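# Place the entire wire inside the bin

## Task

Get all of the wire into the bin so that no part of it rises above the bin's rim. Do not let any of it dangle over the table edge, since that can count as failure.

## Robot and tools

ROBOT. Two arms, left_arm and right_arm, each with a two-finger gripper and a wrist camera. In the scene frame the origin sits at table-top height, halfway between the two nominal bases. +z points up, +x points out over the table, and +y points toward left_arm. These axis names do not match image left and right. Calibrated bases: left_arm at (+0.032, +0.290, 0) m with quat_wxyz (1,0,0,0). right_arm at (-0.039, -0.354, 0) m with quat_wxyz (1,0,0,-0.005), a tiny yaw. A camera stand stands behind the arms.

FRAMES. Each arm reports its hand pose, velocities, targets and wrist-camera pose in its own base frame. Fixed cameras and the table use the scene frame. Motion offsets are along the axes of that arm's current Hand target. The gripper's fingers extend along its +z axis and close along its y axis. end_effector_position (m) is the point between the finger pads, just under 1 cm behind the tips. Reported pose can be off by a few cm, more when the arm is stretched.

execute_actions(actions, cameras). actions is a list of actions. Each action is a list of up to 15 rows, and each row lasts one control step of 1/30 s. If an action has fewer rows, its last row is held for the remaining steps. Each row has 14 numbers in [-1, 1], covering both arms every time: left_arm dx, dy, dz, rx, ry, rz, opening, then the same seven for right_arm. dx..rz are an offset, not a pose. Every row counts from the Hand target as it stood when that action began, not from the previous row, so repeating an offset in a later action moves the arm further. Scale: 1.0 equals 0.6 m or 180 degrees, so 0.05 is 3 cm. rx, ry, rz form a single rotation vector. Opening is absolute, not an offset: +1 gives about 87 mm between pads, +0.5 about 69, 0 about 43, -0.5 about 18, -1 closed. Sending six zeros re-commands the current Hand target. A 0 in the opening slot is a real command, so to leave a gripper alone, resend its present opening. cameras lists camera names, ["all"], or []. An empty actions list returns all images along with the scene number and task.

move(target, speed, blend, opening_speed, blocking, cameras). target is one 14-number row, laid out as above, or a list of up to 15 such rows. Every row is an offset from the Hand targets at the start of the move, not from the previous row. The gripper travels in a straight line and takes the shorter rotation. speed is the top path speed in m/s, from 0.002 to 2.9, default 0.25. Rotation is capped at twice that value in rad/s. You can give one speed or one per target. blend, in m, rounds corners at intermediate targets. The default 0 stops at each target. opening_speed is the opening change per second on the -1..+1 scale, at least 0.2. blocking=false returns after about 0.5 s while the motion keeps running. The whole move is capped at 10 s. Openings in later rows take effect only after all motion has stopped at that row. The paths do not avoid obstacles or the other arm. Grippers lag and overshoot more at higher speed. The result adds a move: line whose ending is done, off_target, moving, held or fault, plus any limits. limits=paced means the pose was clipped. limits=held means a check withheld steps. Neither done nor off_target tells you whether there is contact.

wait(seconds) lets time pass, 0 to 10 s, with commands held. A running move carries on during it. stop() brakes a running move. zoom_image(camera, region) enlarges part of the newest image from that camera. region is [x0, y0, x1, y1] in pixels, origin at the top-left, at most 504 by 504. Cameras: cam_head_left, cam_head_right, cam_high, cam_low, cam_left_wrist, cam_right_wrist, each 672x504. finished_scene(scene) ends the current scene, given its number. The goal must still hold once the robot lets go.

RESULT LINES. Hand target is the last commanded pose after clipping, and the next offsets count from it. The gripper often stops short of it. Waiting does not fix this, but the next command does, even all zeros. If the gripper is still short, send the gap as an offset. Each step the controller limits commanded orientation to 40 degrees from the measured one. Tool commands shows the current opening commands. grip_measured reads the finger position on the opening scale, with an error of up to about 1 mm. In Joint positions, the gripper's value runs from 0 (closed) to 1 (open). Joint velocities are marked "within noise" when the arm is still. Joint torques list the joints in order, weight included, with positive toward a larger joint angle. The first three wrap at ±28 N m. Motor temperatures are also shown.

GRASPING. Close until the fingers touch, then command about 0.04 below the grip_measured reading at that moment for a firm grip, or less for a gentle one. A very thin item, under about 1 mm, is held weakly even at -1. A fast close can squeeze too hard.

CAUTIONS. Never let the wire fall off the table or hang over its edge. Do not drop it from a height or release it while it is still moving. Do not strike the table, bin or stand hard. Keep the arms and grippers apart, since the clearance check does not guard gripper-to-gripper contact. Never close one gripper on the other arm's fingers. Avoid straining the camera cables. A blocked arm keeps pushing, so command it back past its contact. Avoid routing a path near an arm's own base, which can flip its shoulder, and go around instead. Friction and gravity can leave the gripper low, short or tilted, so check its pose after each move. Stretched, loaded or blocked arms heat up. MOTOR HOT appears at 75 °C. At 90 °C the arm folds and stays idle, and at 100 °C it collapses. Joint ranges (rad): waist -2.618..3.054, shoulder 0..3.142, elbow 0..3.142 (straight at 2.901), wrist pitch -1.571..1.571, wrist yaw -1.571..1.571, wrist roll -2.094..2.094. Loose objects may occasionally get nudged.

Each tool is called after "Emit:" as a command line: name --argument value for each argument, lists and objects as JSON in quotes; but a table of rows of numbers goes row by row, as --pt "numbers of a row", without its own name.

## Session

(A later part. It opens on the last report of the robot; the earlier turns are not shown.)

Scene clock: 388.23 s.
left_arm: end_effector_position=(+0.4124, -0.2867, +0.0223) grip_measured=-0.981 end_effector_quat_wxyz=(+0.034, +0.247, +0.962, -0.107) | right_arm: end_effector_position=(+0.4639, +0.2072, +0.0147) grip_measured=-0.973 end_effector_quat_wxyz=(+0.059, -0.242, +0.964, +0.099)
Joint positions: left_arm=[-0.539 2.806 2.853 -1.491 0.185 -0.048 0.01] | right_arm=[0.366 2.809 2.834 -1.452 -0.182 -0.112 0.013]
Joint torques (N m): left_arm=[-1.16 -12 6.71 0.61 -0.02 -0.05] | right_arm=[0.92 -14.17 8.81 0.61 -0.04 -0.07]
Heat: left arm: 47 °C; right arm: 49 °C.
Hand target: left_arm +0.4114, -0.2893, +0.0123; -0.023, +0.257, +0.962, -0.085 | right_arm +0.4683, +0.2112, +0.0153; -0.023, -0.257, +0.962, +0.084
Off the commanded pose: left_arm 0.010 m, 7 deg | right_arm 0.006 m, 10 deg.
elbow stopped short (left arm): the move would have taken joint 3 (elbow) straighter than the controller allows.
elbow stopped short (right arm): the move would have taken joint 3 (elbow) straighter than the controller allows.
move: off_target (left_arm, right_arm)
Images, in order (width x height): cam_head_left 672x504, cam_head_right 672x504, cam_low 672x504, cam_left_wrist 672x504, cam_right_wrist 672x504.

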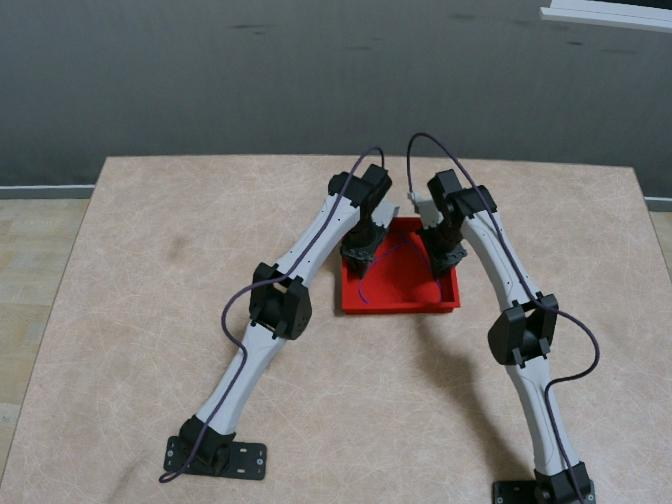

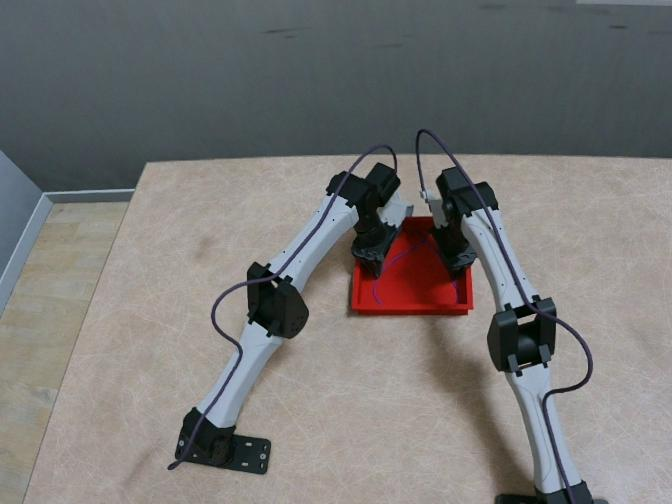

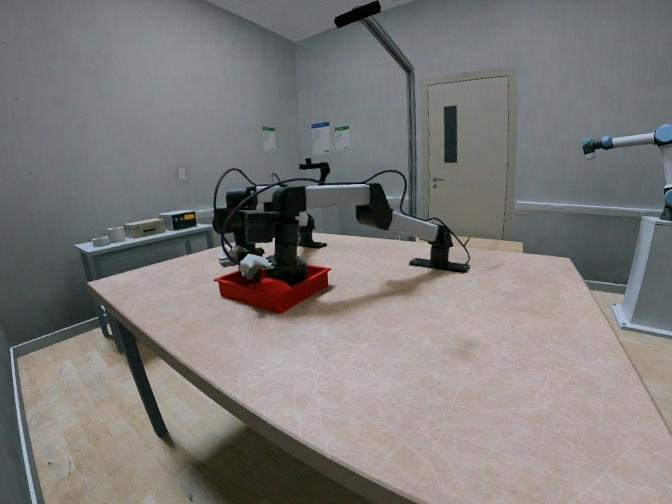

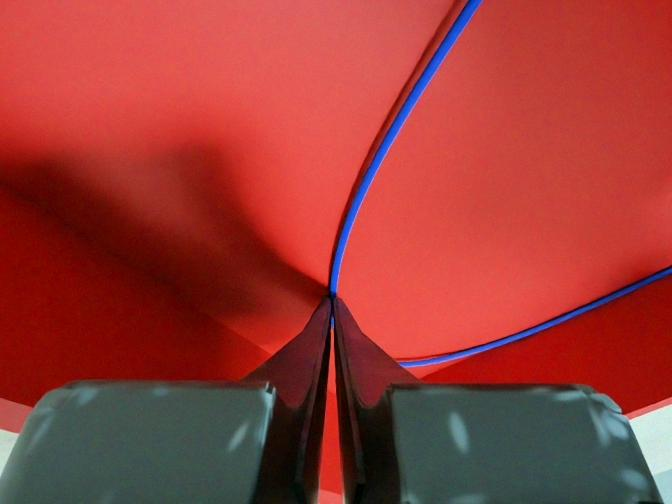

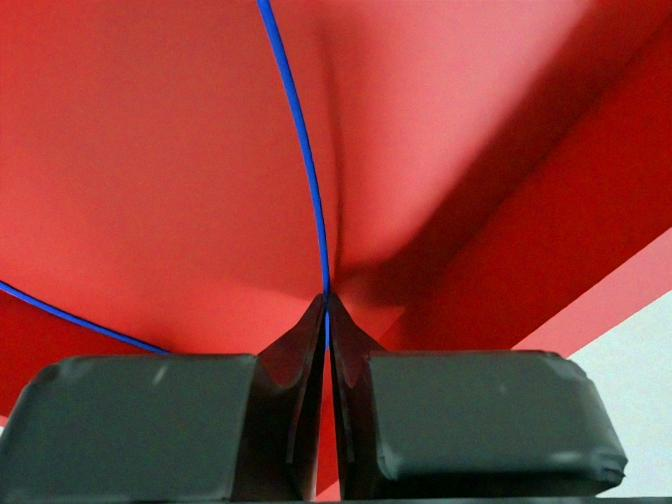

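Emit:
move --target '[0,-0.003,-0.0135,0,0,0,-0.6,0,0,0,0,0,0,-0.6]' --speed 0.04 --opening_speed 0.3 --cameras '["cam_head_right","cam_low","cam_left_wrist","cam_right_wrist"]'

Emit:
zoom_image --camera "cam_head_right" --region '[300, 170, 500, 330]'

Scene clock: 396.27 s.
left_arm: end_effector_position=(+0.4117, -0.2880, +0.0228) grip_measured=-0.601 end_effector_quat_wxyz=(+0.034, +0.249, +0.962, -0.107) | right_arm: end_effector_position=(+0.4622, +0.2110, +0.0147) grip_measured=-0.600 end_effector_quat_wxyz=(+0.059, -0.245, +0.962, +0.099)
Joint positions: left_arm=[-0.542 2.806 2.854 -1.491 0.186 -0.048 0.2] | right_arm=[0.374 2.809 2.834 -1.452 -0.183 -0.112 0.2]
Joint torques (N m): left_arm=[-0.84 -13.68 6.48 0.55 -0.04 -0.08] | right_arm=[0.24 -14.13 8.81 0.6 -0.03 -0.08]
Heat: left arm: 46 °C; right arm: 51 °C.
Hand target: left_arm +0.4112, -0.2896, +0.0206; -0.023, +0.257, +0.962, -0.085 | right_arm +0.4683, +0.2113, +0.0154; -0.023, -0.257, +0.962, +0.085
Off the commanded pose: left_arm 0.003 m, 7 deg | right_arm 0.006 m, 10 deg.
elbow stopped short (left arm): the move would have taken joint 3 (elbow) straighter than the controller allows.
elbow stopped short (right arm): the move would have taken joint 3 (elbow) straighter than the controller allows.
move: off_target (left_arm, right_arm)
Images, in order (width x height): cam_head_right 672x504, cam_low 672x504, cam_left_wrist 672x504, cam_right_wrist 672x504.

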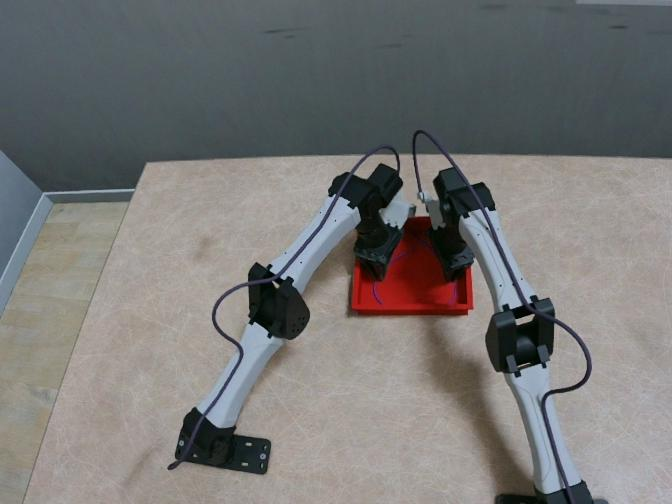

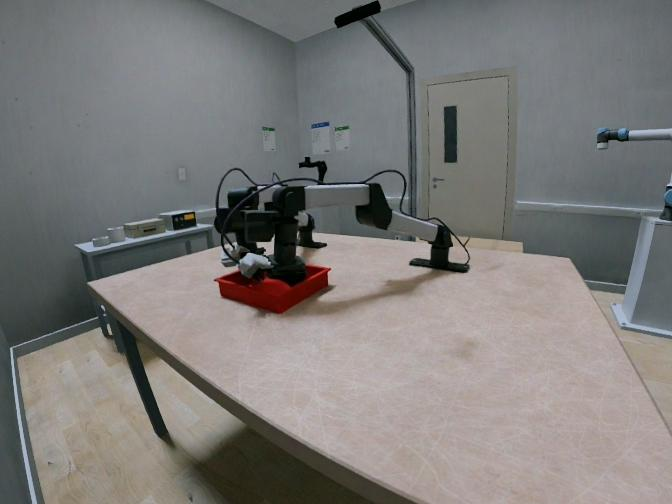

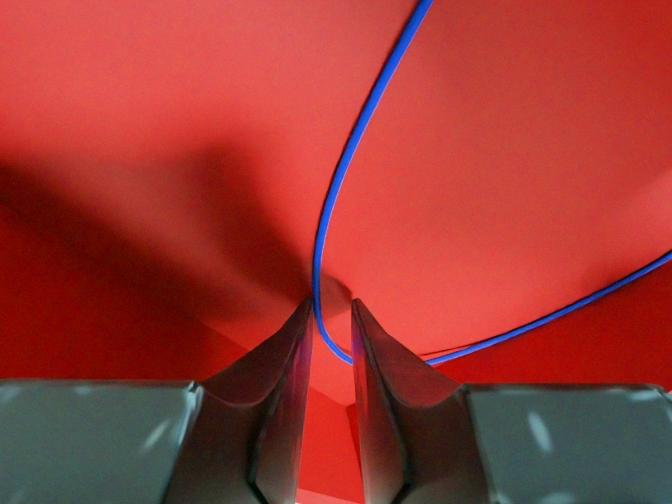

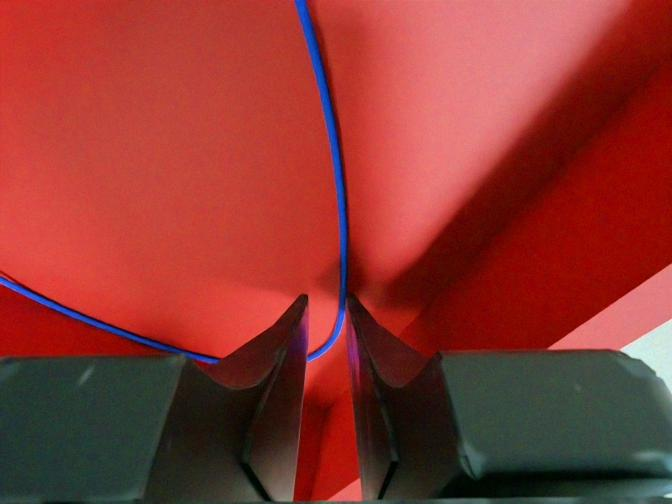

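Scaled by 2.520.

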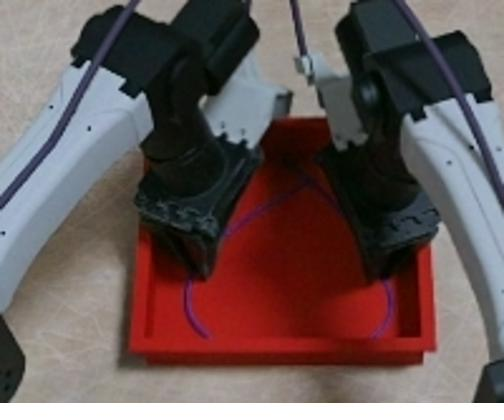

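Emit:
move --target '[0,0,-0.2,0,0,0,-0.6,0,0,-0.2,0,0,0,-0.6]' --speed 0.06 --cameras '["all"]'

Emit:
zoom_image --camera "cam_head_right" --region '[300, 170, 500, 330]'

Scene clock: 403.77 s.
left_arm: end_effector_position=(+0.4201, -0.2746, +0.1193) grip_measured=-0.600 end_effector_quat_wxyz=(+0.114, +0.239, +0.956, -0.128) | right_arm: end_effector_position=(+0.4715, +0.1942, +0.0944) grip_measured=-0.600 end_effector_quat_wxyz=(+0.126, -0.236, +0.958, +0.105)
Joint positions: left_arm=[-0.51 2.605 2.854 -1.528 0.186 -0.048 0.2] | right_arm=[0.338 2.646 2.834 -1.483 -0.183 -0.12 0.2]
Joint torques (N m): left_arm=[0.54 -16.7 6.3 0.78 0.09 -0.05] | right_arm=[-0.23 -21 8.68 0.83 -0.11 -0.07]
Heat: left arm: 47 °C; right arm: 54 °C.
Hand target: left_arm +0.4216, -0.2715, +0.1388; -0.023, +0.257, +0.962, -0.085 | right_arm +0.4788, +0.1933, +0.1335; -0.023, -0.257, +0.962, +0.085
Off the commanded pose: left_arm 0.020 m, 17 deg | right_arm 0.040 m, 17 deg.
elbow stopped short (left arm): the move would have taken joint 3 (elbow) straighter than the controller allows.
elbow stopped short (right arm): the move would have taken joint 3 (elbow) straighter than the controller allows.
move: off_target (left_arm, right_arm)

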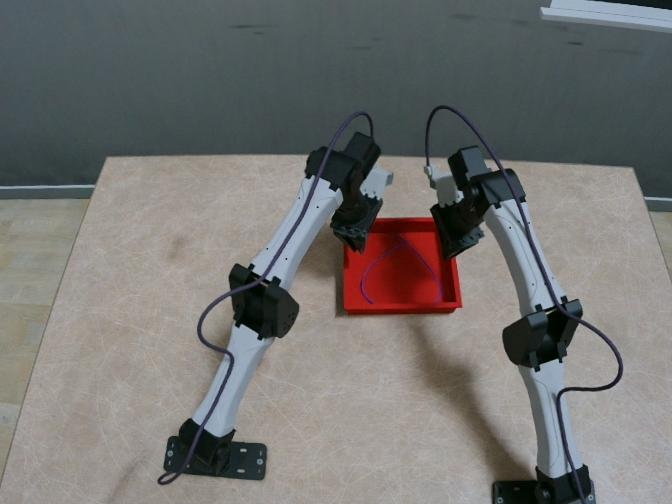

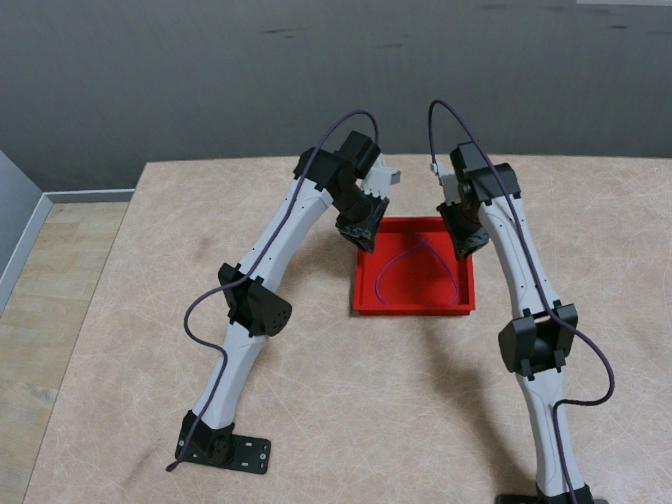

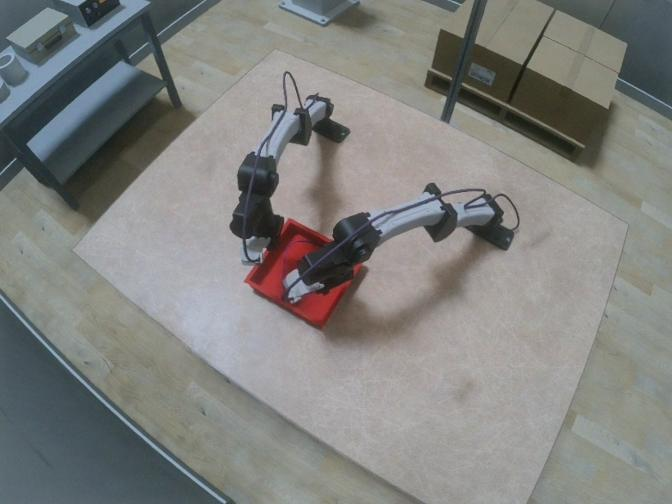

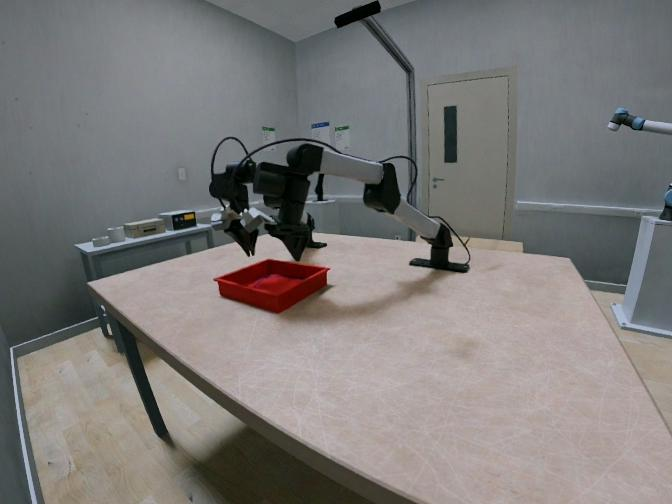

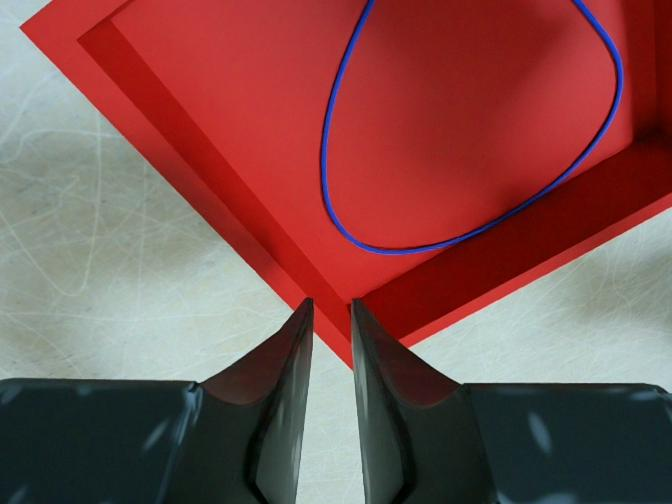

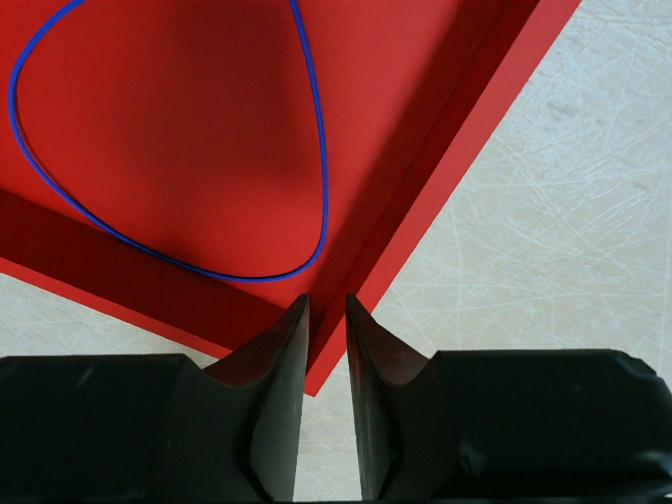

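Scaled by 2.520.

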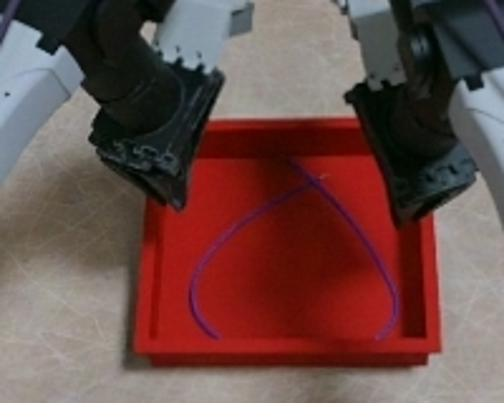

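Emit:
finished_scene --scene 1

The scene is finished: the task was done.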